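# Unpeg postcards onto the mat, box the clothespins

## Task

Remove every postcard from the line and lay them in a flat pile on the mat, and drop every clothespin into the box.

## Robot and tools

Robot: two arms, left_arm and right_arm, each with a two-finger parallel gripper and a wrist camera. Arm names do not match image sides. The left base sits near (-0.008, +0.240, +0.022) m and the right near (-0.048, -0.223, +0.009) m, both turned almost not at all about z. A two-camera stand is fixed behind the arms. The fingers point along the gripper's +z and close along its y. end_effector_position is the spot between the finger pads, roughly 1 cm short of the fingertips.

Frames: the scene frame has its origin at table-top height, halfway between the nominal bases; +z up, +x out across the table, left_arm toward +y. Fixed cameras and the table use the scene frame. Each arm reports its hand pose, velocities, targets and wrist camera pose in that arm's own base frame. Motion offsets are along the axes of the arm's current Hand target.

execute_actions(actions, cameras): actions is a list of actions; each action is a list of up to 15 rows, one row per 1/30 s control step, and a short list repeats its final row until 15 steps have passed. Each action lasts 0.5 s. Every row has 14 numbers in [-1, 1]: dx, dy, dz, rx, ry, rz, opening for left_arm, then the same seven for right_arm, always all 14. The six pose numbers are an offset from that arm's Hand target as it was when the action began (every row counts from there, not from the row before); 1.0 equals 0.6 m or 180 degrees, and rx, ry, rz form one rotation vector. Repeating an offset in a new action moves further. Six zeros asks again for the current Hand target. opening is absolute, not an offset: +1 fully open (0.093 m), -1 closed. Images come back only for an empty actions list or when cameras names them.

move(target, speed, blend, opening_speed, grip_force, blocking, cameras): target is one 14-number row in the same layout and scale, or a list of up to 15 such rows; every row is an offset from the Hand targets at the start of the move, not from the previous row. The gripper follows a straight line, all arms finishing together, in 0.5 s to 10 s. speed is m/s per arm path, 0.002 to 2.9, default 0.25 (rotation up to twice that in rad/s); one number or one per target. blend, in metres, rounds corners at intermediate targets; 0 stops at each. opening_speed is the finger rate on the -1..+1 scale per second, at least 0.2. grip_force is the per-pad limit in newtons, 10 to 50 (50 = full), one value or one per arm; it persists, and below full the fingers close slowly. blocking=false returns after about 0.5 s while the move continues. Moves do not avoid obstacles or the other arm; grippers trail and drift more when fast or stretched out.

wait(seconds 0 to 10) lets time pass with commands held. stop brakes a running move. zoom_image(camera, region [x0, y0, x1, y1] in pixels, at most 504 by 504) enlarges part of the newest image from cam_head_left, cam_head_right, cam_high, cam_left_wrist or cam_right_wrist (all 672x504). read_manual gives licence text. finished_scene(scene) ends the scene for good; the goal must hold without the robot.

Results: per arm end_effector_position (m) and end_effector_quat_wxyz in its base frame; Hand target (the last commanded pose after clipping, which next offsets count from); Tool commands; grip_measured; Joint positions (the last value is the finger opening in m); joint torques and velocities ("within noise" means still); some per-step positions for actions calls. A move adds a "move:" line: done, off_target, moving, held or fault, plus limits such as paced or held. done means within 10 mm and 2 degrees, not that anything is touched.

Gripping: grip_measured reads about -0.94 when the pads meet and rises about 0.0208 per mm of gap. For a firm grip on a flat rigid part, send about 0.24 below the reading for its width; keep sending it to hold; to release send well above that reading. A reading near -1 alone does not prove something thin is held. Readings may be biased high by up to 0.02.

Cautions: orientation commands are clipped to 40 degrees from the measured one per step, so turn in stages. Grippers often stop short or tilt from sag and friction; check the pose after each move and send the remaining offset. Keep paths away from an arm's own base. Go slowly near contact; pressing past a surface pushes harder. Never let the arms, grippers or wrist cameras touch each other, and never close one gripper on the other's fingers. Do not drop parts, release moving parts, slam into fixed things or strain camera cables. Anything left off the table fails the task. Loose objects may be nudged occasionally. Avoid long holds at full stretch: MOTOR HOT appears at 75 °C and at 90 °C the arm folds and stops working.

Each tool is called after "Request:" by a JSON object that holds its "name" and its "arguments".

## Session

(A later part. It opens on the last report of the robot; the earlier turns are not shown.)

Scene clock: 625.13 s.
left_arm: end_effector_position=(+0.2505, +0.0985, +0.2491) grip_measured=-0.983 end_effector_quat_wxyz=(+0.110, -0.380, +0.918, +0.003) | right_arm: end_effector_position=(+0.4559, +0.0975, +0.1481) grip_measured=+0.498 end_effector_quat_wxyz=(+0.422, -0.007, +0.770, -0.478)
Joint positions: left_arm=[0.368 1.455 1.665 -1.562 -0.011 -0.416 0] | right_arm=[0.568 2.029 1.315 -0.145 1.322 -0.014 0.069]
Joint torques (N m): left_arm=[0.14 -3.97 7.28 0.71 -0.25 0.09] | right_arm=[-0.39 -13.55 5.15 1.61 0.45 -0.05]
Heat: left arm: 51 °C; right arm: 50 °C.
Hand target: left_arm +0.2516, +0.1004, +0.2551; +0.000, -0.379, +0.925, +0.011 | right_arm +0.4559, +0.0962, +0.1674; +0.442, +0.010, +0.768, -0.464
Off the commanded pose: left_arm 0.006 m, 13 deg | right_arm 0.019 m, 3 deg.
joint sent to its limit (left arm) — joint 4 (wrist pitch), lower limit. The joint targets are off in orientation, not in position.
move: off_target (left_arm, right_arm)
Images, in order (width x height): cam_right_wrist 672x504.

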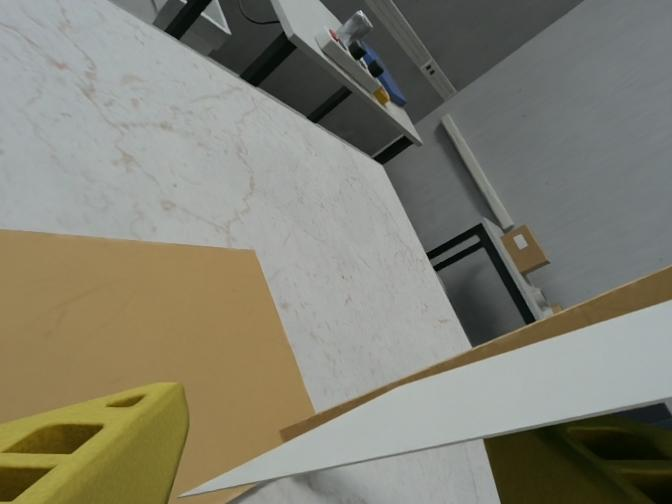

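Request:
{"name": "move", "arguments": {"target": [0,0,0,0,0,0,-1,0,0.006,0.01,0,0,0,-0.7], "opening_speed": 0.8, "cameras": ["cam_right_wrist"]}}

Scene clock: 631.43 s.
left_arm: end_effector_position=(+0.2505, +0.0985, +0.2491) grip_measured=-0.983 end_effector_quat_wxyz=(+0.110, -0.380, +0.918, +0.003) | right_arm: end_effector_position=(+0.4607, +0.0963, +0.1499) grip_measured=-0.697 end_effector_quat_wxyz=(+0.428, -0.004, +0.769, -0.474)
Joint positions: left_arm=[0.368 1.455 1.665 -1.562 -0.011 -0.416 0] | right_arm=[0.559 2.029 1.31 -0.087 1.313 -0.052 0.012]
Joint torques (N m): left_arm=[0.13 -3.97 7.27 0.71 -0.25 0.09] | right_arm=[-0.64 -12.34 5.22 1.65 0.43 -0.06]
Heat: left arm: 51 °C; right arm: 51 °C.
Hand target: left_arm +0.2516, +0.1004, +0.2551; +0.000, -0.379, +0.925, +0.011 | right_arm +0.4614, +0.0938, +0.1637; +0.442, +0.010, +0.768, -0.464
Off the commanded pose: left_arm 0.006 m, 13 deg | right_arm 0.014 m, 3 deg.
joint sent to its limit (left arm) — joint 4 (wrist pitch), lower limit. The joint targets are off in orientation, not in position.
move: off_target (left_arm, right_arm)
Images, in order (width x height): cam_right_wrist 672x504.

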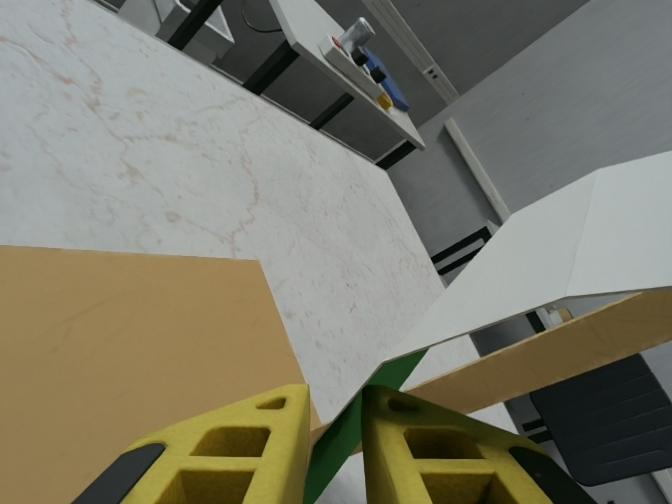

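Captured. Close and pull.

Request:
{"name": "move", "arguments": {"target": [0,0,0,0,0,0,-1,0,0,0,0,0,0,-1], "opening_speed": 0.7}}

Request:
{"name": "move", "arguments": {"target": [0,0,0,0,0,0,-1,0.055,-0.011,-0.05,0,0,0,-1], "speed": 0.06, "cameras": ["cam_right_wrist","cam_head_left","cam_high"]}}

Scene clock: 644.13 s.
left_arm: end_effector_position=(+0.2505, +0.0985, +0.2491) grip_measured=-0.983 end_effector_quat_wxyz=(+0.110, -0.380, +0.918, +0.003) | right_arm: end_effector_position=(+0.4599, +0.0945, +0.1541) grip_measured=-0.987 end_effector_quat_wxyz=(+0.433, +0.007, +0.763, -0.480)
Joint positions: left_arm=[0.368 1.455 1.665 -1.562 -0.011 -0.416 0] | right_arm=[0.559 2.029 1.31 -0.072 1.338 -0.052 0]
Joint torques (N m): left_arm=[0.13 -3.97 7.27 0.71 -0.25 0.09] | right_arm=[-0.61 -12.34 5.18 1.52 0.12 -0.08]
Heat: left arm: 52 °C; right arm: 52 °C.
Hand target: left_arm +0.2516, +0.1004, +0.2551; +0.000, -0.379, +0.925, +0.011 | right_arm +0.4614, +0.0938, +0.1637; +0.442, +0.010, +0.768, -0.464
Off the commanded pose: left_arm 0.006 m, 13 deg | right_arm 0.010 m, 2 deg.
joint sent to its limit (left arm) — joint 4 (wrist pitch), lower limit. The joint targets are off in orientation, not in position.
move: off_target (left_arm)

Scene clock: 645.83 s.
left_arm: end_effector_position=(+0.2505, +0.0985, +0.2491) grip_measured=-0.983 end_effector_quat_wxyz=(+0.110, -0.380, +0.918, +0.003) | right_arm: end_effector_position=(+0.4193, +0.0896, +0.1474) grip_measured=-0.989 end_effector_quat_wxyz=(+0.439, +0.020, +0.757, -0.484)
Joint positions: left_arm=[0.368 1.455 1.665 -1.562 -0.011 -0.416 0] | right_arm=[0.607 1.95 1.187 -0.203 1.392 0.15 0]
Joint torques (N m): left_arm=[0.13 -3.97 7.27 0.71 -0.25 0.09] | right_arm=[1.17 -10.74 5.49 0.98 0.15 -0.04]
Heat: left arm: 52 °C; right arm: 53 °C.
Hand target: left_arm +0.2516, +0.1004, +0.2551; +0.000, -0.379, +0.925, +0.011 | right_arm +0.4184, +0.0988, +0.1511; +0.442, +0.010, +0.768, -0.464
Off the commanded pose: left_arm 0.006 m, 13 deg | right_arm 0.010 m, 3 deg.
joint sent to its limit (left arm) — joint 4 (wrist pitch), lower limit. The joint targets are off in orientation, not in position.
move: off_target (left_arm, right_arm)
Images, in order (width x height): cam_head_left 672x504, cam_high 672x504, cam_right_wrist 672x504.

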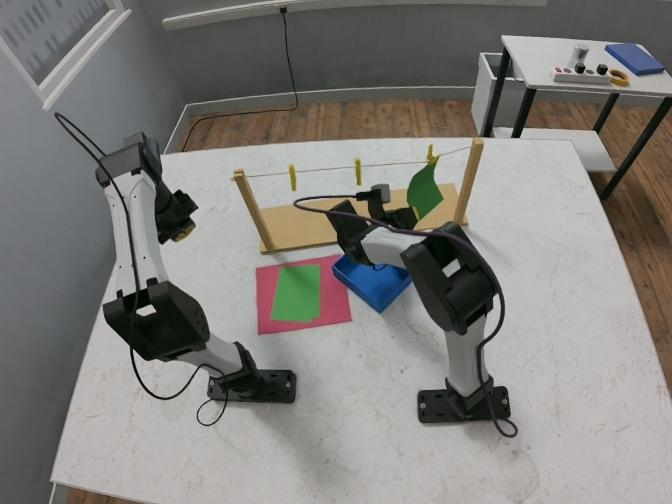

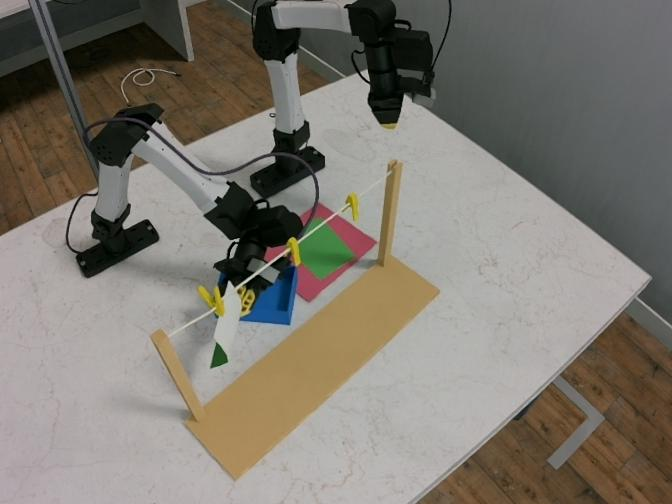

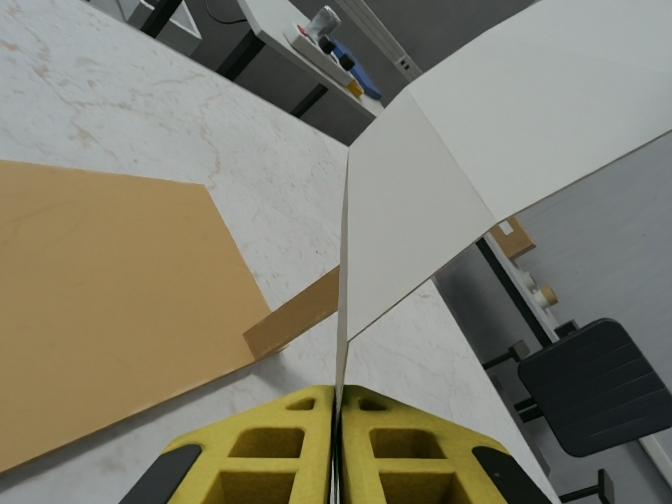

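Request:
{"name": "move", "arguments": {"target": [0,0,0,0,0,0,-1,0.046,0.047,0.012,0,0,0,-1], "speed": 0.06, "cameras": ["cam_right_wrist","cam_head_left","cam_high"]}}

Scene clock: 660.53 s.
left_arm: end_effector_position=(+0.2505, +0.0985, +0.2491) grip_measured=-0.983 end_effector_quat_wxyz=(+0.110, -0.380, +0.918, +0.003) | right_arm: end_effector_position=(+0.4172, +0.0957, +0.1124) grip_measured=-0.989 end_effector_quat_wxyz=(+0.437, +0.009, +0.767, -0.470)
Joint positions: left_arm=[0.368 1.455 1.665 -1.562 -0.011 -0.416 0] | right_arm=[0.62 2.007 1.136 -0.121 1.359 0.172 0]
Joint torques (N m): left_arm=[0.14 -3.97 7.27 0.71 -0.25 0.09] | right_arm=[0.14 -8.35 4.9 1.42 0.57 -0.03]
Heat: left arm: 53 °C; right arm: 53 °C.
Hand target: left_arm +0.2516, +0.1004, +0.2551; +0.000, -0.379, +0.925, +0.011 | right_arm +0.4185, +0.0987, +0.1110; +0.442, +0.010, +0.768, -0.464
Off the commanded pose: left_arm 0.006 m, 13 deg | right_arm 0.004 m, 1 deg.
joint sent to its limit (left arm) — joint 4 (wrist pitch), lower limit. The joint targets are off in orientation, not in position.
move: off_target (left_arm)
Images, in order (width x height): cam_head_left 672x504, cam_high 672x504, cam_right_wrist 672x504.

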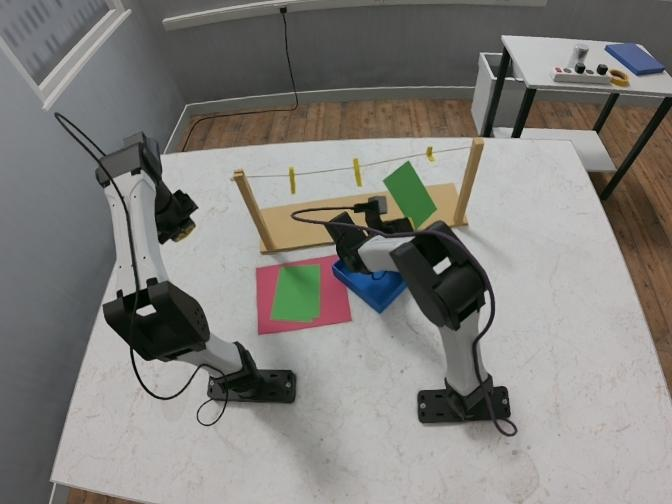

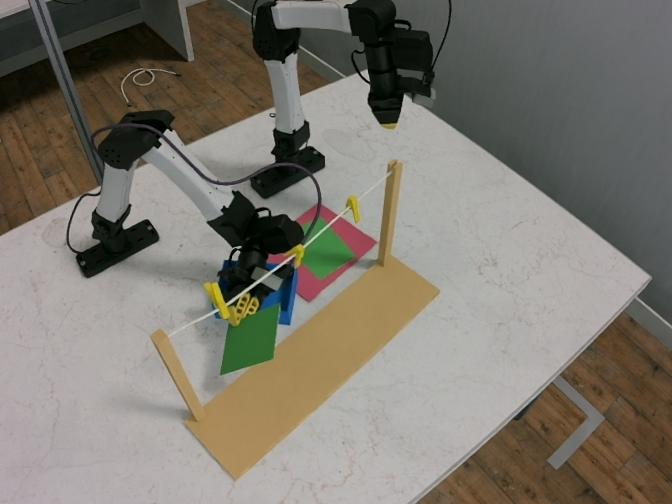

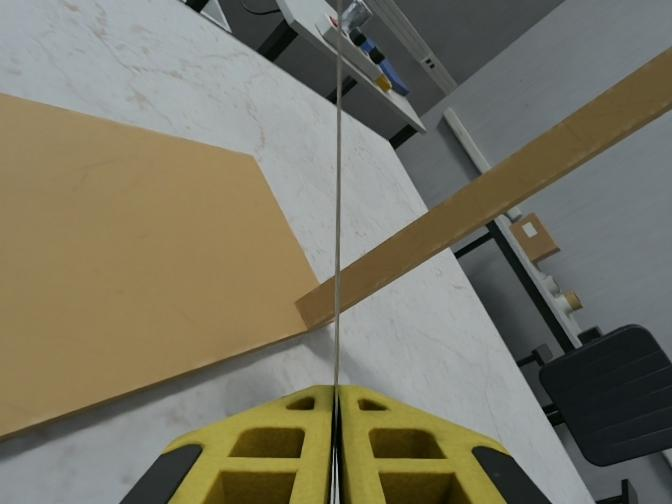

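Request:
{"name": "move", "arguments": {"target": [[0,0,0,0,0,0,-1,-0.089,-0.064,-0.236,-0.08,-0.17,-0.13,-1],[0,0,0,0,0,0,-1,-0.0585,0.094,-0.412,-0.186,-0.395,-0.303,-1]], "speed": 0.15, "blend": [0.03,0], "cameras": ["cam_head_left","cam_high","cam_left_wrist"]}}

Scene clock: 687.77 s.
left_arm: end_effector_position=(+0.2505, +0.0985, +0.2491) grip_measured=-0.983 end_effector_quat_wxyz=(+0.110, -0.380, +0.918, +0.003) | right_arm: end_effector_position=(+0.2948, +0.3143, +0.1319) grip_measured=-0.989 end_effector_quat_wxyz=(-0.515, +0.692, -0.401, +0.308)
Joint positions: left_arm=[0.368 1.455 1.665 -1.562 -0.011 -0.416 0] | right_arm=[0.994 1.607 0.599 0.69 0.466 -1.437 0]
Joint torques (N m): left_arm=[0.13 -3.96 7.27 0.71 -0.25 0.09] | right_arm=[-0.17 -4.81 7.64 2.31 -0.15 -0.02]
Heat: left arm: 54 °C; right arm: 52 °C.
Hand target: left_arm +0.2516, +0.1004, +0.2551; +0.000, -0.379, +0.925, +0.011 | right_arm +0.2984, +0.3230, +0.1397; -0.526, +0.688, -0.396, +0.305
Off the commanded pose: left_arm 0.006 m, 13 deg | right_arm 0.012 m, 1 deg.
joint sent to its limit (left arm) — joint 4 (wrist pitch), lower limit. The joint targets are off in orientation, not in position.
move: off_target (left_arm, right_arm)
Images, in order (width x height): cam_head_left 672x504, cam_high 672x504, cam_left_wrist 672x504.

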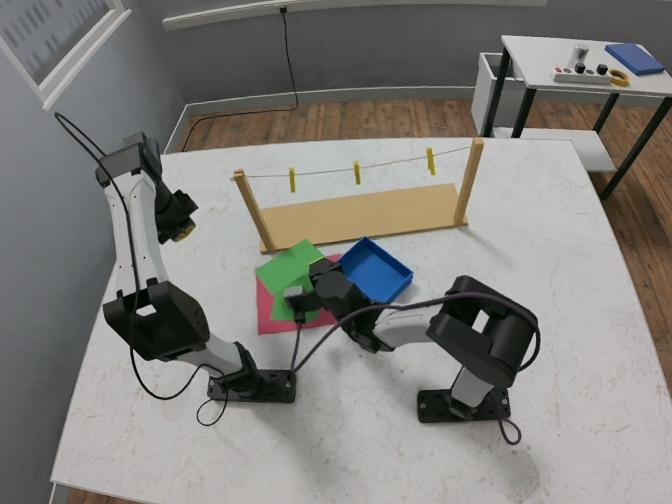

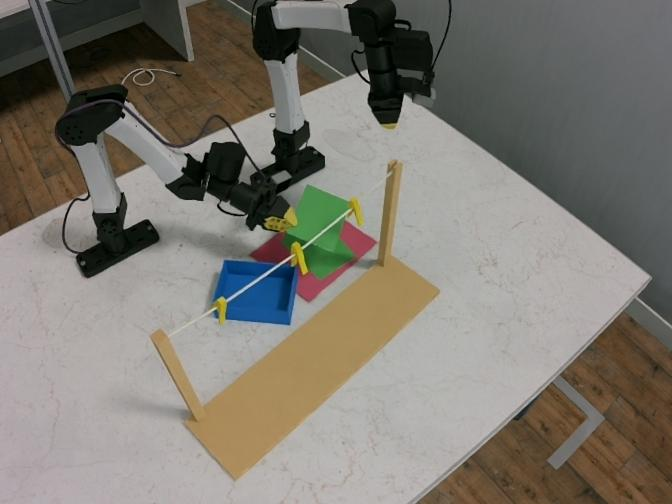

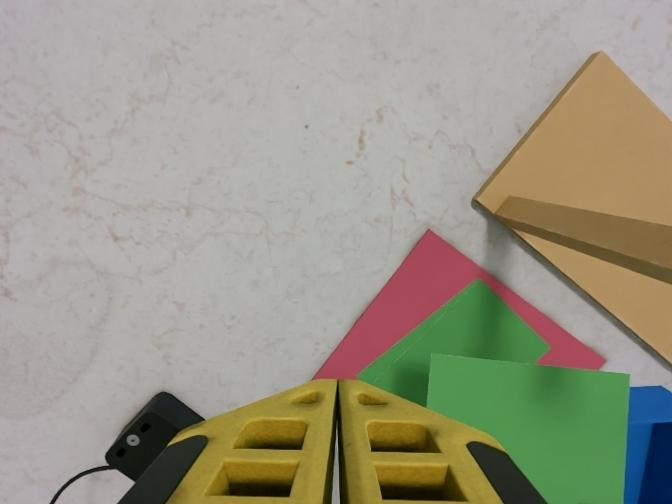

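Request:
{"name": "move", "arguments": {"target": [0,0,0,0,0,0,-1,-0.002,0.041,-0.089,0,0.1074,0.0288,-1], "speed": 0.12, "cameras": ["cam_head_left","cam_high","cam_left_wrist"]}}

Scene clock: 704.73 s.
left_arm: end_effector_position=(+0.2505, +0.0985, +0.2491) grip_measured=-0.983 end_effector_quat_wxyz=(+0.110, -0.380, +0.918, +0.003) | right_arm: end_effector_position=(+0.2462, +0.2884, +0.1168) grip_measured=-0.989 end_effector_quat_wxyz=(-0.449, +0.623, -0.502, +0.397)
Joint positions: left_arm=[0.368 1.455 1.665 -1.562 -0.011 -0.416 0] | right_arm=[1.249 1.607 0.607 0.442 1.009 -1.13 0]
Joint torques (N m): left_arm=[0.14 -3.97 7.27 0.71 -0.25 0.09] | right_arm=[0.23 -6.35 7.2 1.87 0.42 0.07]
Heat: left arm: 54 °C; right arm: 52 °C.
Hand target: left_arm +0.2516, +0.1004, +0.2551; +0.000, -0.379, +0.925, +0.011 | right_arm +0.2476, +0.2950, +0.1298; -0.465, +0.608, -0.510, +0.392
Off the commanded pose: left_arm 0.006 m, 13 deg | right_arm 0.015 m, 3 deg.
joint sent to its limit (left arm) — joint 4 (wrist pitch), lower limit. The joint targets are off in orientation, not in position.
move: off_target (left_arm, right_arm)
Images, in order (width x height): cam_head_left 672x504, cam_high 672x504, cam_left_wrist 672x504.

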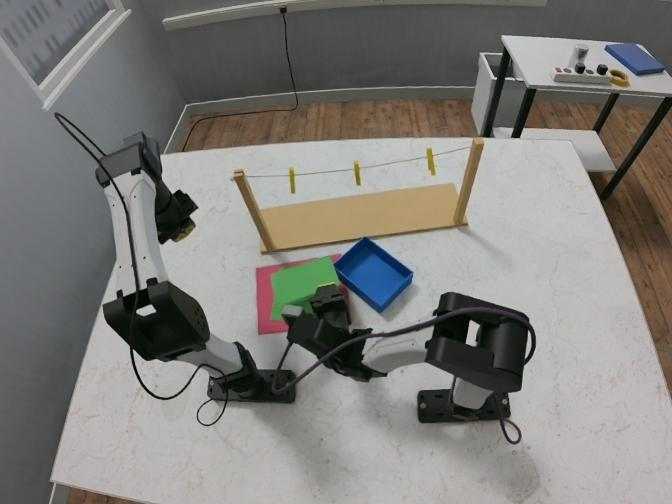

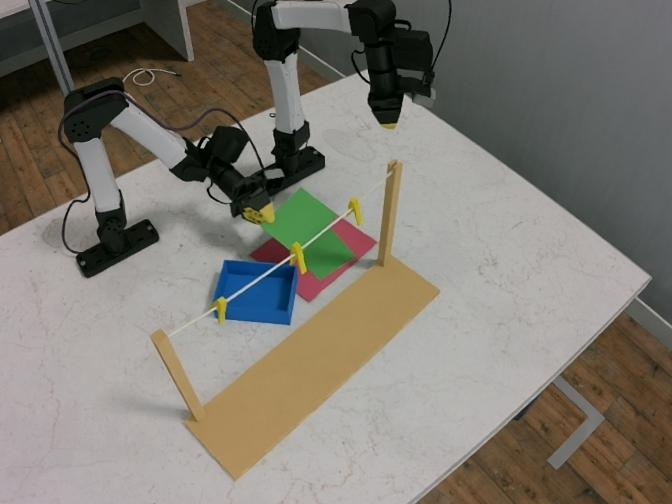

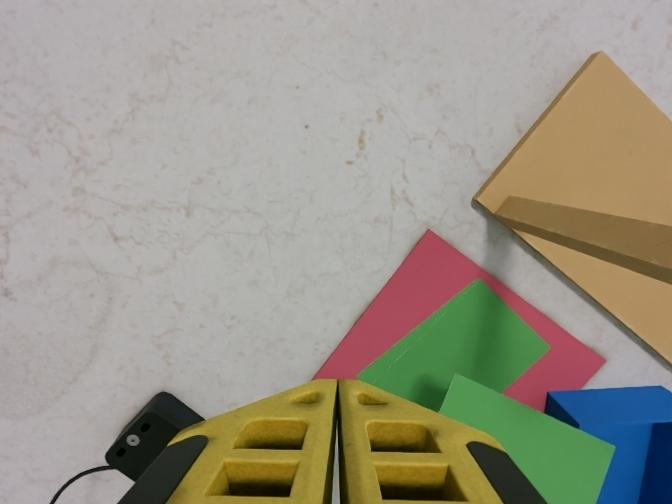

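Request:
{"name": "move", "arguments": {"target": [0,0,0,0,0,0,-1,0,0.105,0.028,0,0,0,-1], "speed": 0.1, "cameras": ["cam_head_left","cam_high","cam_left_wrist"]}}

Scene clock: 717.83 s.
left_arm: end_effector_position=(+0.2505, +0.0985, +0.2491) grip_measured=-0.983 end_effector_quat_wxyz=(+0.110, -0.380, +0.918, +0.003) | right_arm: end_effector_position=(+0.2485, +0.2948, +0.0655) grip_measured=-0.989 end_effector_quat_wxyz=(-0.463, +0.611, -0.511, +0.390)
Joint positions: left_arm=[0.368 1.455 1.665 -1.562 -0.011 -0.416 0] | right_arm=[1.249 1.849 0.554 0.766 1.011 -1.115 0]
Joint torques (N m): left_arm=[0.14 -3.97 7.27 0.71 -0.25 0.09] | right_arm=[0.24 -5.48 3.51 2.17 0.39 -0.04]
Heat: left arm: 54 °C; right arm: 51 °C.
Hand target: left_arm +0.2516, +0.1004, +0.2551; +0.000, -0.379, +0.925, +0.011 | right_arm +0.2475, +0.2949, +0.0646; -0.465, +0.608, -0.510, +0.392
Off the commanded pose: left_arm 0.006 m, 13 deg | right_arm 0.001 m, 0 deg.
joint sent to its limit (left arm) — joint 4 (wrist pitch), lower limit. The joint targets are off in orientation, not in position.
move: off_target (left_arm)
Images, in order (width x height): cam_head_left 672x504, cam_high 672x504, cam_left_wrist 672x504.

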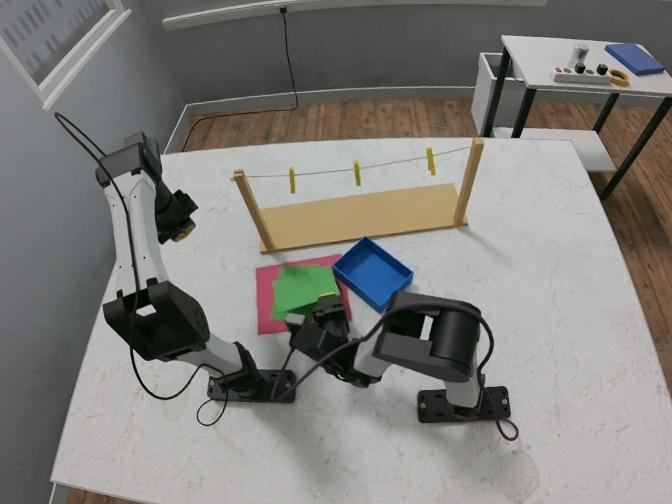

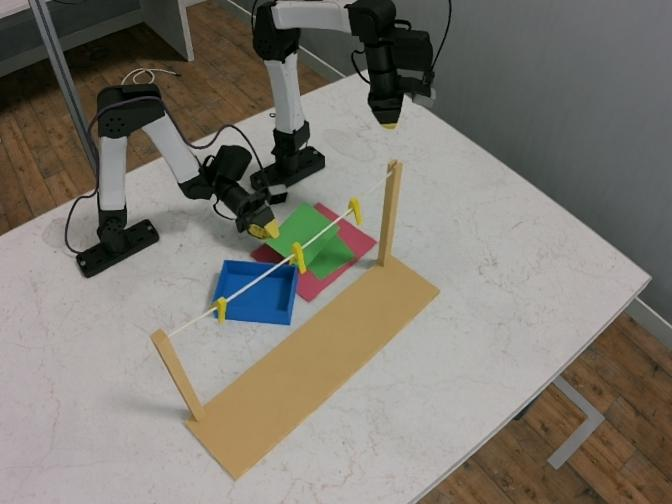

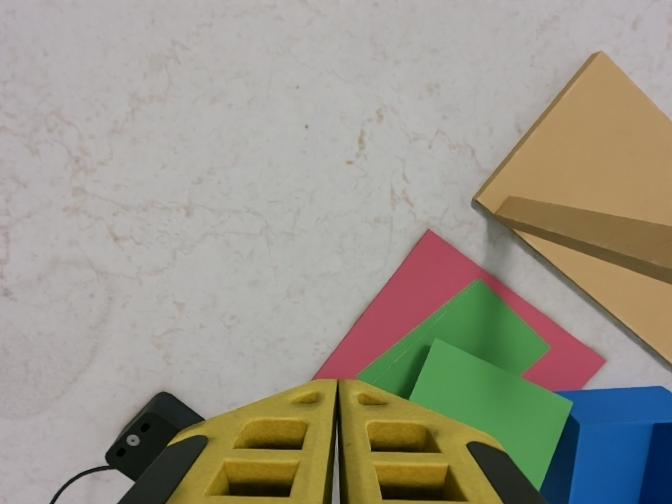

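Request:
{"name": "move", "arguments": {"target": [0.2,-0.2,0.05,0,0,0,-1,-0.02,0.015,0.0077,0,0,0,-1], "speed": 0.2, "cameras": ["cam_left_wrist"]}}

Scene clock: 726.20 s.
left_arm: end_effector_position=(+0.2526, -0.0673, +0.2220) grip_measured=-0.983 end_effector_quat_wxyz=(+0.055, -0.374, +0.926, -0.024) | right_arm: end_effector_position=(+0.2466, +0.2993, +0.0488) grip_measured=-0.989 end_effector_quat_wxyz=(-0.450, +0.621, -0.504, +0.397)
Joint positions: left_arm=[-0.28 1.48 1.588 -1.562 -0.03 -1.046 0] | right_arm=[1.261 1.923 0.574 0.783 1.021 -1.115 0]
Joint torques (N m): left_arm=[0.29 -4.44 5.24 0.49 -0.05 -0.07] | right_arm=[0.32 -5.96 5.27 2.1 0.41 0.1]
Heat: left arm: 54 °C; right arm: 50 °C.
Hand target: left_arm +0.2501, -0.0686, +0.2215; +0.000, -0.379, +0.925, +0.011 | right_arm +0.2475, +0.3070, +0.0547; -0.465, +0.608, -0.510, +0.392
Off the commanded pose: left_arm 0.003 m, 8 deg | right_arm 0.010 m, 2 deg.
joint sent to its limit (left arm) — joint 4 (wrist pitch), lower limit. The joint targets are off in orientation, not in position.
move: off_target (left_arm)
Images, in order (width x height): cam_left_wrist 672x504.

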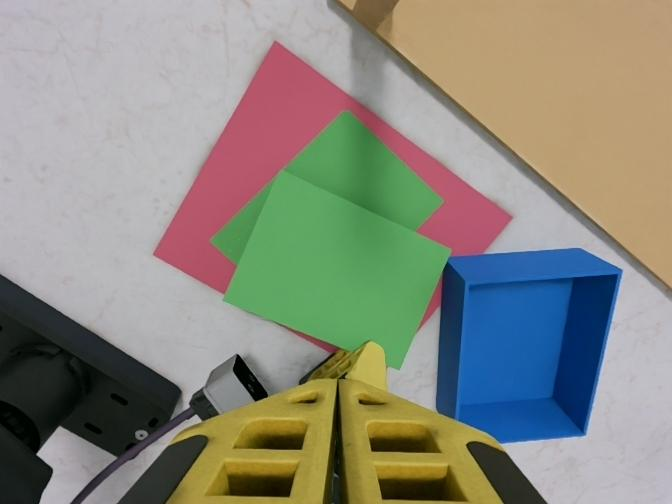

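Request:
{"name": "move", "arguments": {"target": [0,0,0,0,0,0,-1,-0.035,-0.011,0.042,0,0,0,-1], "speed": 0.08, "cameras": ["cam_left_wrist"]}}

Scene clock: 734.73 s.
left_arm: end_effector_position=(+0.2526, -0.0673, +0.2220) grip_measured=-0.983 end_effector_quat_wxyz=(+0.055, -0.374, +0.925, -0.024) | right_arm: end_effector_position=(+0.2660, +0.3261, +0.0519) grip_measured=-0.989 end_effector_quat_wxyz=(-0.458, +0.612, -0.508, +0.396)
Joint positions: left_arm=[-0.28 1.48 1.588 -1.562 -0.03 -1.046 0] | right_arm=[1.231 2.001 0.701 0.783 1.005 -1.143 0]
Joint torques (N m): left_arm=[0.29 -4.45 5.23 0.49 -0.05 -0.06] | right_arm=[-0.57 -6.74 5.5 1.99 0.12 -0.03]
Heat: left arm: 52 °C; right arm: 51 °C.
Hand target: left_arm +0.2501, -0.0685, +0.2215; +0.000, -0.379, +0.925, +0.011 | right_arm +0.2696, +0.3322, +0.0544; -0.465, +0.608, -0.510, +0.392
Off the commanded pose: left_arm 0.003 m, 8 deg | right_arm 0.007 m, 1 deg.
joint sent to its limit (left arm) — joint 4 (wrist pitch), lower limit. The joint targets are off in orientation, not in position.
move: off_target (left_arm)
Images, in order (width x height): cam_left_wrist 672x504.

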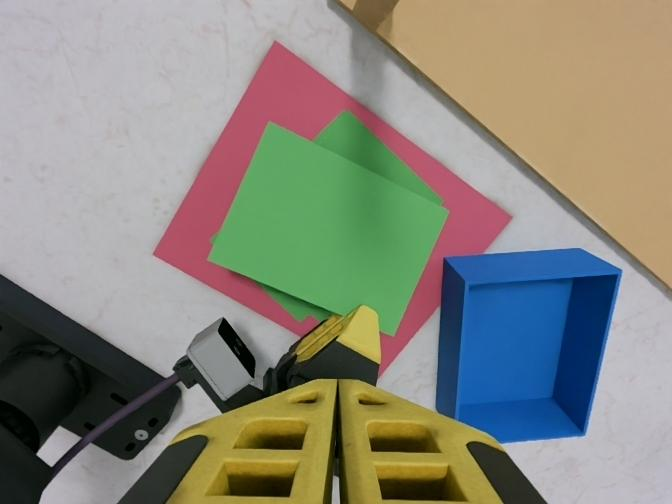

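Request:
{"name": "move", "arguments": {"target": [[-0.015,0.003,0.27,0,0,0,-1,0,0,0,0,0,0,-1],[-0.015,0.003,0.385,0,0,0,-1,0,0,0,0,0,0,-1],[-0.015,0.003,0.385,0,0,0,-1,0,0,0,0,0,0,-0.4],[-0.015,0.003,0.385,0,0,0,-1,0,0,-0.17,0,0,0,-0.4]], "speed": [0.2,0.06,0.06,0.06], "cameras": ["cam_left_wrist","cam_head_left"]}}

Scene clock: 754.33 s.
left_arm: end_effector_position=(+0.2546, -0.0581, -0.0040) grip_measured=-0.983 end_effector_quat_wxyz=(+0.002, -0.380, +0.925, +0.010) | right_arm: end_effector_position=(+0.1730, +0.3071, +0.0639) grip_measured=-0.402 end_effector_quat_wxyz=(-0.444, +0.627, -0.497, +0.404)
Joint positions: left_arm=[-0.236 1.69 0.874 -0.763 -0.018 -1.015 0] | right_arm=[1.523 1.812 0.665 0.196 1.219 -0.717 0.026]
Joint torques (N m): left_arm=[0.79 -5.11 3.58 0.54 -0.16 0.07] | right_arm=[0.2 -9.32 5.91 1.36 0.68 0.11]
Heat: left arm: 50 °C; right arm: 50 °C.
Hand target: left_arm +0.2532, -0.0562, -0.0092; +0.000, -0.379, +0.925, +0.011 | right_arm +0.1725, +0.3152, +0.0810; -0.465, +0.608, -0.510, +0.392
Off the commanded pose: left_arm 0.006 m, 0 deg | right_arm 0.019 m, 4 deg.
move: off_target (right_arm); target 3's new opening was sent with right_arm's hand 0.012 m and 3 deg from that target
Images, in order (width x height): cam_head_left 672x504, cam_left_wrist 672x504.

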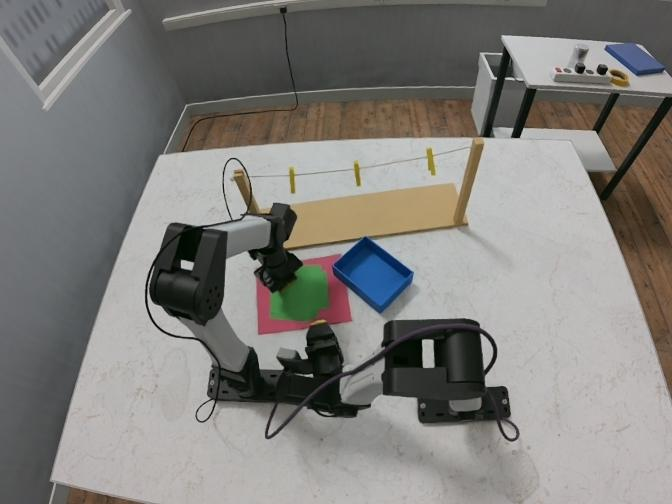

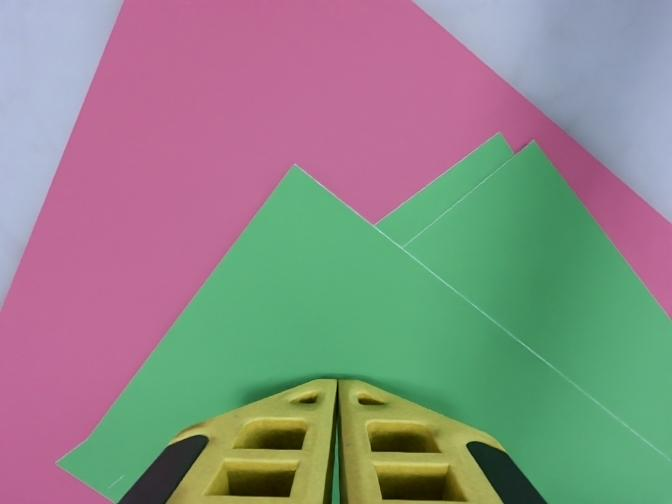

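Request:
{"name": "move", "arguments": {"target": [[0,0,-0.03,0,0,0,-1,0.164,-0.1215,-0.0625,0,0,0,-0.3],[0,0,-0.38,0,0,0,-1,0.284,-0.331,0.14,0.109,-0.023,0.504,-0.3]], "speed": 0.2, "blend": [0.02,0], "cameras": ["all"]}}

Scene clock: 785.97 s.
left_arm: end_effector_position=(+0.2563, -0.0597, +0.2070) grip_measured=-0.983 end_effector_quat_wxyz=(+0.030, -0.378, +0.925, -0.010) | right_arm: end_effector_position=(+0.3278, +0.1670, +0.2371) grip_measured=-0.302 end_effector_quat_wxyz=(+0.696, -0.014, +0.717, -0.017)
Joint positions: left_arm=[-0.24 1.52 1.569 -1.559 -0.018 -1.015 0] | right_arm=[0.811 1.242 0.515 0.683 0.815 -0.012 0.031]
Joint torques (N m): left_arm=[-0.21 -6.54 7.27 0.33 -0.17 -0.05] | right_arm=[-0.62 -2.96 8.36 2.32 -0.16 0.11]
Heat: left arm: 49 °C; right arm: 51 °C.
Hand target: left_arm +0.2553, -0.0609, +0.2187; +0.000, -0.379, +0.925, +0.011 | right_arm +0.3326, +0.1708, +0.2513; +0.708, +0.000, +0.707, +0.001
Off the commanded pose: left_arm 0.012 m, 4 deg | right_arm 0.016 m, 3 deg.
joint sent to its limit (left arm) — joint 4 (wrist pitch), lower limit. The joint targets are off in orientation, not in position.
move: off_target (left_arm, right_arm)

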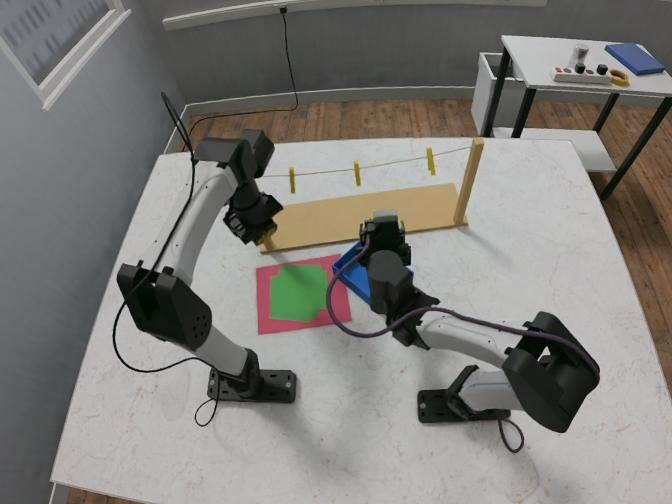

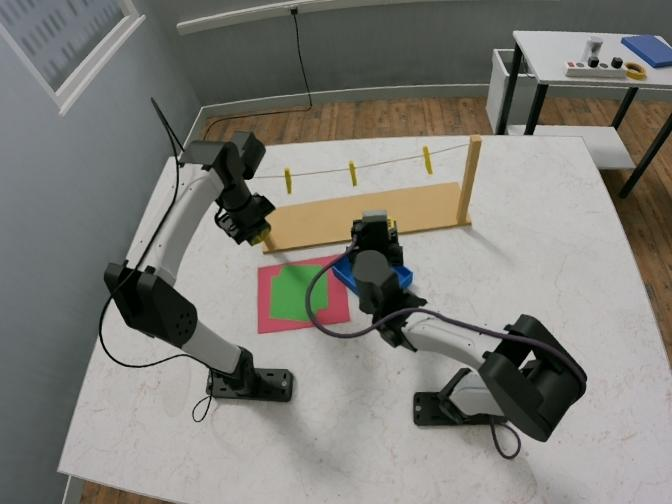

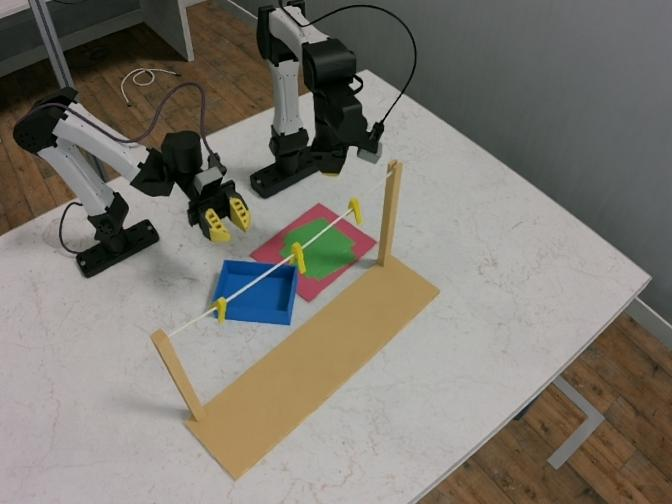

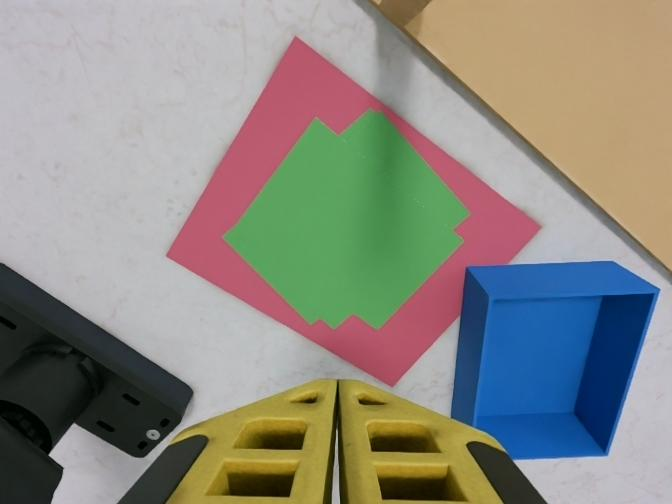

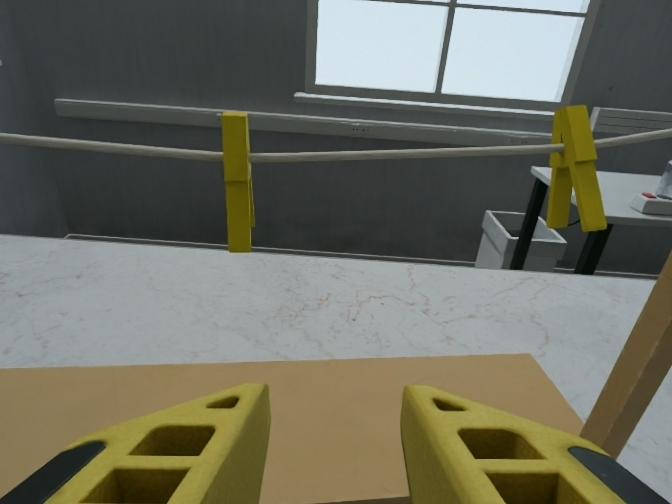

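Request:
{"name": "move", "arguments": {"target": [[0,0,0,0,0,0,-1,-0.015,0.068,0.10,0,0,0,-0.3],[0,0,0,0,0,0,-1,-0.015,0.068,0.2,0,0,0,-0.3]], "speed": 0.12, "cameras": ["cam_right_wrist"]}}

Scene clock: 797.67 s.
left_arm: end_effector_position=(+0.2563, -0.0597, +0.2070) grip_measured=-0.983 end_effector_quat_wxyz=(+0.030, -0.378, +0.925, -0.010) | right_arm: end_effector_position=(+0.4473, +0.2078, +0.2495) grip_measured=-0.302 end_effector_quat_wxyz=(+0.698, -0.007, +0.716, -0.013)
Joint positions: left_arm=[-0.24 1.52 1.569 -1.559 -0.018 -1.015 0] | right_arm=[0.644 1.695 0.961 0.704 0.652 -0.011 0.031]
Joint torques (N m): left_arm=[-0.23 -6.56 7.25 0.33 -0.16 -0.05] | right_arm=[-0.4 -6.53 8.44 2.27 -0.18 0.07]
Heat: left arm: 49 °C; right arm: 49 °C.
Hand target: left_arm +0.2553, -0.0609, +0.2187; +0.000, -0.379, +0.925, +0.011 | right_arm +0.4526, +0.2117, +0.2605; +0.707, +0.000, +0.707, +0.001
Off the commanded pose: left_arm 0.012 m, 4 deg | right_arm 0.013 m, 2 deg.
joint sent to its limit (left arm) — joint 4 (wrist pitch), lower limit. The joint targets are off in orientation, not in position.
move: off_target (left_arm, right_arm)
Images, in order (width x height): cam_right_wrist 672x504.

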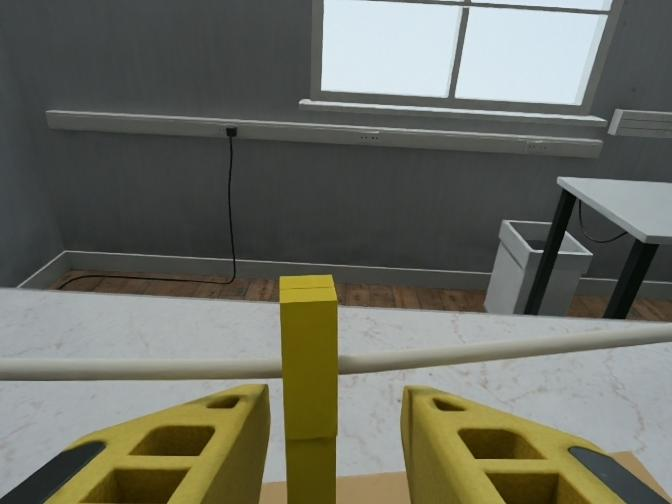

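Request:
{"name": "move", "arguments": {"target": [[0,0,0,0,0,0,-1,0,0.01,0,0,0,0,-0.3],[0,0,0,0,0,0,-1,0,0.01,0,0,0,0,-1]], "speed": 0.06}}

Request:
{"name": "move", "arguments": {"target": [0,0,0,0,0,0,-1,0.06,0,0,0,0,0,-1], "speed": 0.04, "cameras": ["cam_right_wrist","cam_head_left"]}}

Scene clock: 807.13 s.
left_arm: end_effector_position=(+0.2563, -0.0597, +0.2070) grip_measured=-0.983 end_effector_quat_wxyz=(+0.030, -0.378, +0.925, -0.010) | right_arm: end_effector_position=(+0.4495, +0.2120, +0.2502) grip_measured=-0.939 end_effector_quat_wxyz=(+0.699, -0.008, +0.715, -0.011)
Joint positions: left_arm=[-0.24 1.52 1.569 -1.559 -0.018 -1.015 0] | right_arm=[0.647 1.708 0.976 0.703 0.651 -0.01 0]
Joint torques (N m): left_arm=[-0.21 -6.56 7.25 0.33 -0.17 -0.05] | right_arm=[0.28 -6.61 8.44 2.25 -0.01 0.06]
Heat: left arm: 50 °C; right arm: 49 °C.
Hand target: left_arm +0.2553, -0.0609, +0.2187; +0.000, -0.379, +0.925, +0.011 | right_arm +0.4525, +0.2177, +0.2607; +0.708, +0.000, +0.707, +0.001
Off the commanded pose: left_arm 0.012 m, 4 deg | right_arm 0.012 m, 2 deg.
joint sent to its limit (left arm) — joint 4 (wrist pitch), lower limit. The joint targets are off in orientation, not in position.
move: off_target (left_arm, right_arm); target 2's new opening was sent with right_arm's hand 0.012 m and 2 deg from that target

Scene clock: 808.53 s.
left_arm: end_effector_position=(+0.2563, -0.0597, +0.2070) grip_measured=-0.983 end_effector_quat_wxyz=(+0.030, -0.378, +0.925, -0.010) | right_arm: end_effector_position=(+0.4531, +0.2137, +0.2410) grip_measured=-0.939 end_effector_quat_wxyz=(+0.720, +0.010, +0.694, +0.003)
Joint positions: left_arm=[-0.24 1.52 1.569 -1.559 -0.018 -1.015 0] | right_arm=[0.647 1.775 0.945 0.875 0.656 -0.008 0]
Joint torques (N m): left_arm=[-0.23 -6.56 7.25 0.33 -0.16 -0.05] | right_arm=[0.32 -6.08 4.72 1.95 -0.11 0.04]
Heat: left arm: 50 °C; right arm: 49 °C.
Hand target: left_arm +0.2553, -0.0609, +0.2187; +0.000, -0.379, +0.925, +0.011 | right_arm +0.4526, +0.2178, +0.2247; +0.708, +0.000, +0.707, +0.001
Off the commanded pose: left_arm 0.012 m, 4 deg | right_arm 0.017 m, 2 deg.
joint sent to its limit (left arm) — joint 4 (wrist pitch), lower limit. The joint targets are off in orientation, not in position.
move: off_target (left_arm, right_arm)
Images, in order (width x height): cam_head_left 672x504, cam_right_wrist 672x504.

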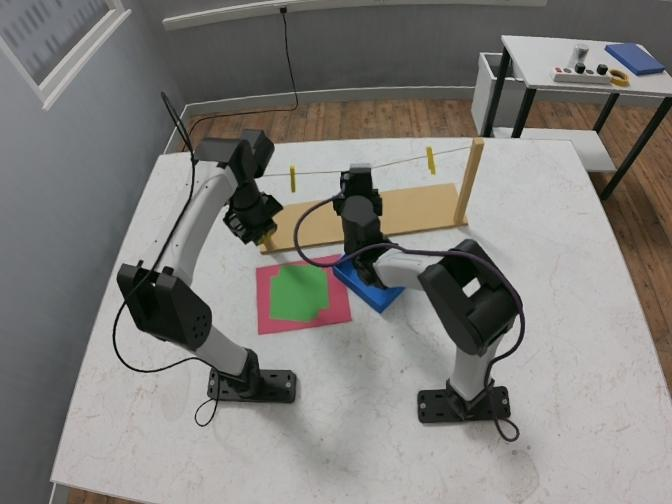

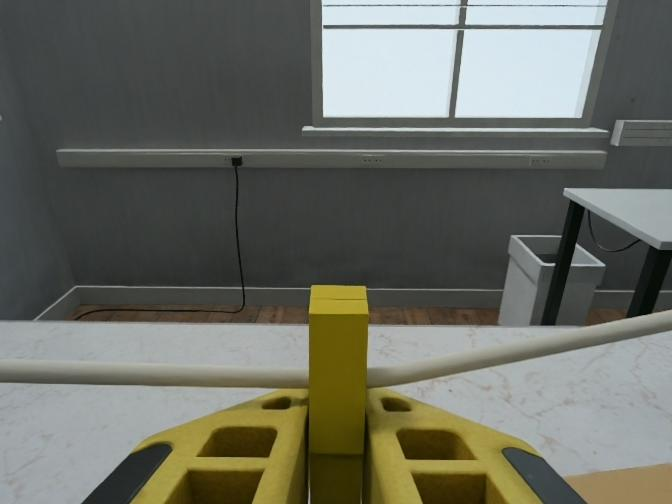

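Request:
{"name": "move", "arguments": {"target": [0,0,0,0,0,0,-1,0.08,0,0,0,0,0,-1], "speed": 0.05, "cameras": ["cam_right_wrist","cam_high"]}}

Scene clock: 816.70 s.
left_arm: end_effector_position=(+0.2563, -0.0597, +0.2070) grip_measured=-0.983 end_effector_quat_wxyz=(+0.030, -0.378, +0.925, -0.010) | right_arm: end_effector_position=(+0.4492, +0.2128, +0.2333) grip_measured=-0.939 end_effector_quat_wxyz=(+0.759, +0.038, +0.649, +0.039)
Joint positions: left_arm=[-0.24 1.52 1.569 -1.559 -0.018 -1.015 0] | right_arm=[0.647 1.871 0.877 1.188 0.645 -0.008 0]
Joint torques (N m): left_arm=[-0.2 -6.54 7.25 0.33 -0.16 -0.05] | right_arm=[0.35 -4.34 2.44 0.64 -0.04 -0.01]
Heat: left arm: 50 °C; right arm: 48 °C.
Hand target: left_arm +0.2553, -0.0609, +0.2187; +0.000, -0.379, +0.925, +0.011 | right_arm +0.4526, +0.2178, +0.1766; +0.708, +0.000, +0.707, +0.001
Off the commanded pose: left_arm 0.012 m, 4 deg | right_arm 0.057 m, 11 deg.
joint sent to its limit (left arm) — joint 4 (wrist pitch), lower limit. The joint targets are off in orientation, not in position.
move: off_target (left_arm, right_arm)
Images, in order (width x height): cam_high 672x504, cam_right_wrist 672x504.

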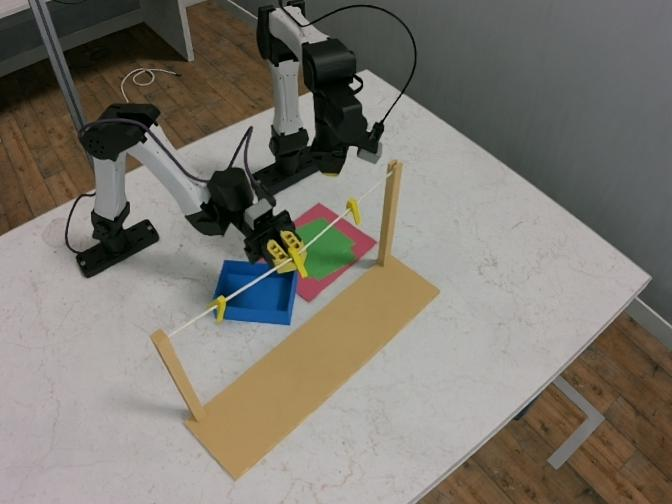

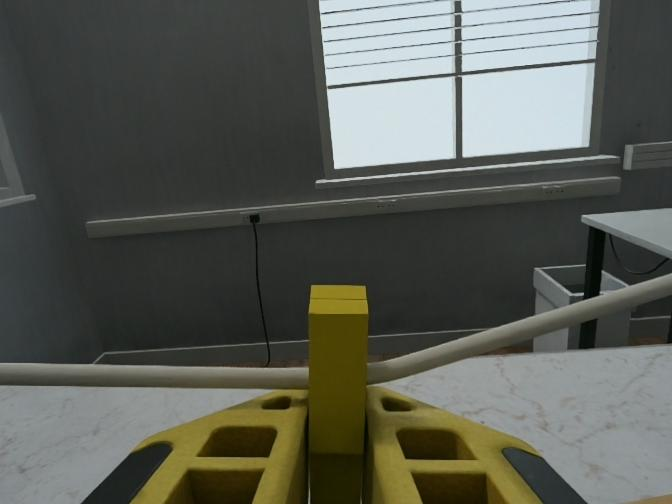

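Request:
{"name": "move", "arguments": {"target": [[0,0,0,0,0,0,-1,-0.14,0,0,0,0,0,-1],[0,0,0,0,0,0,-1,-0.14,0,0,0,0,0,-0.3],[0,0,0,0,0,0,-1,-0.14,0,-0.06,0,0,0,-0.3],[0,0,0,0,0,0,-1,-0.195,0.0,-0.06,0,0,0,-0.3],[0,0,0,0,0,0,-1,-0.195,0.0,0,0,0,0,-0.3]], "speed": 0.1, "cameras": ["cam_right_wrist"]}}

Scene clock: 839.03 s.
left_arm: end_effector_position=(+0.2563, -0.0597, +0.2070) grip_measured=-0.983 end_effector_quat_wxyz=(+0.030, -0.378, +0.925, -0.010) | right_arm: end_effector_position=(+0.4478, +0.2142, +0.2801) grip_measured=-0.302 end_effector_quat_wxyz=(+0.697, -0.008, +0.717, -0.014)
Joint positions: left_arm=[-0.24 1.52 1.569 -1.559 -0.018 -1.015 0] | right_arm=[0.657 1.658 1.056 0.567 0.665 -0.009 0.031]
Joint torques (N m): left_arm=[-0.21 -6.56 7.25 0.33 -0.16 -0.05] | right_arm=[-0.42 -6.69 8.95 2.26 -0.15 0.05]
Heat: left arm: 51 °C; right arm: 46 °C.
Hand target: left_arm +0.2553, -0.0609, +0.2187; +0.000, -0.379, +0.925, +0.011 | right_arm +0.4525, +0.2176, +0.2936; +0.708, +0.000, +0.707, +0.001
Off the commanded pose: left_arm 0.012 m, 4 deg | right_arm 0.015 m, 3 deg.
joint sent to its limit (left arm) — joint 4 (wrist pitch), lower limit. The joint targets are off in orientation, not in position.
move: off_target (left_arm, right_arm); target 2's new opening was sent with right_arm's hand 0.021 m and 3 deg from that target
Images, in order (width x height): cam_right_wrist 672x504.

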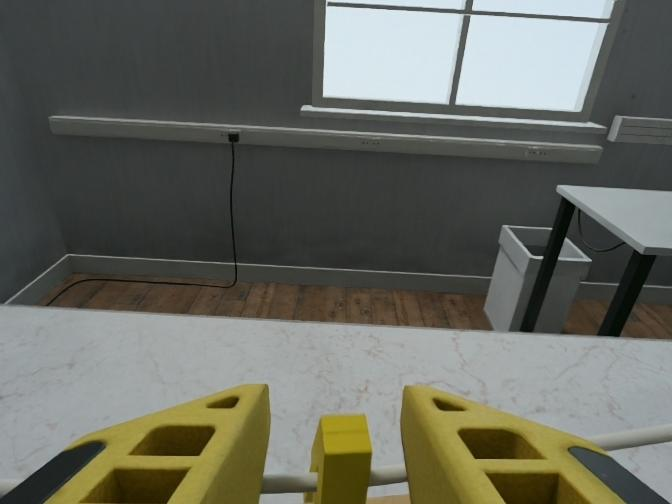

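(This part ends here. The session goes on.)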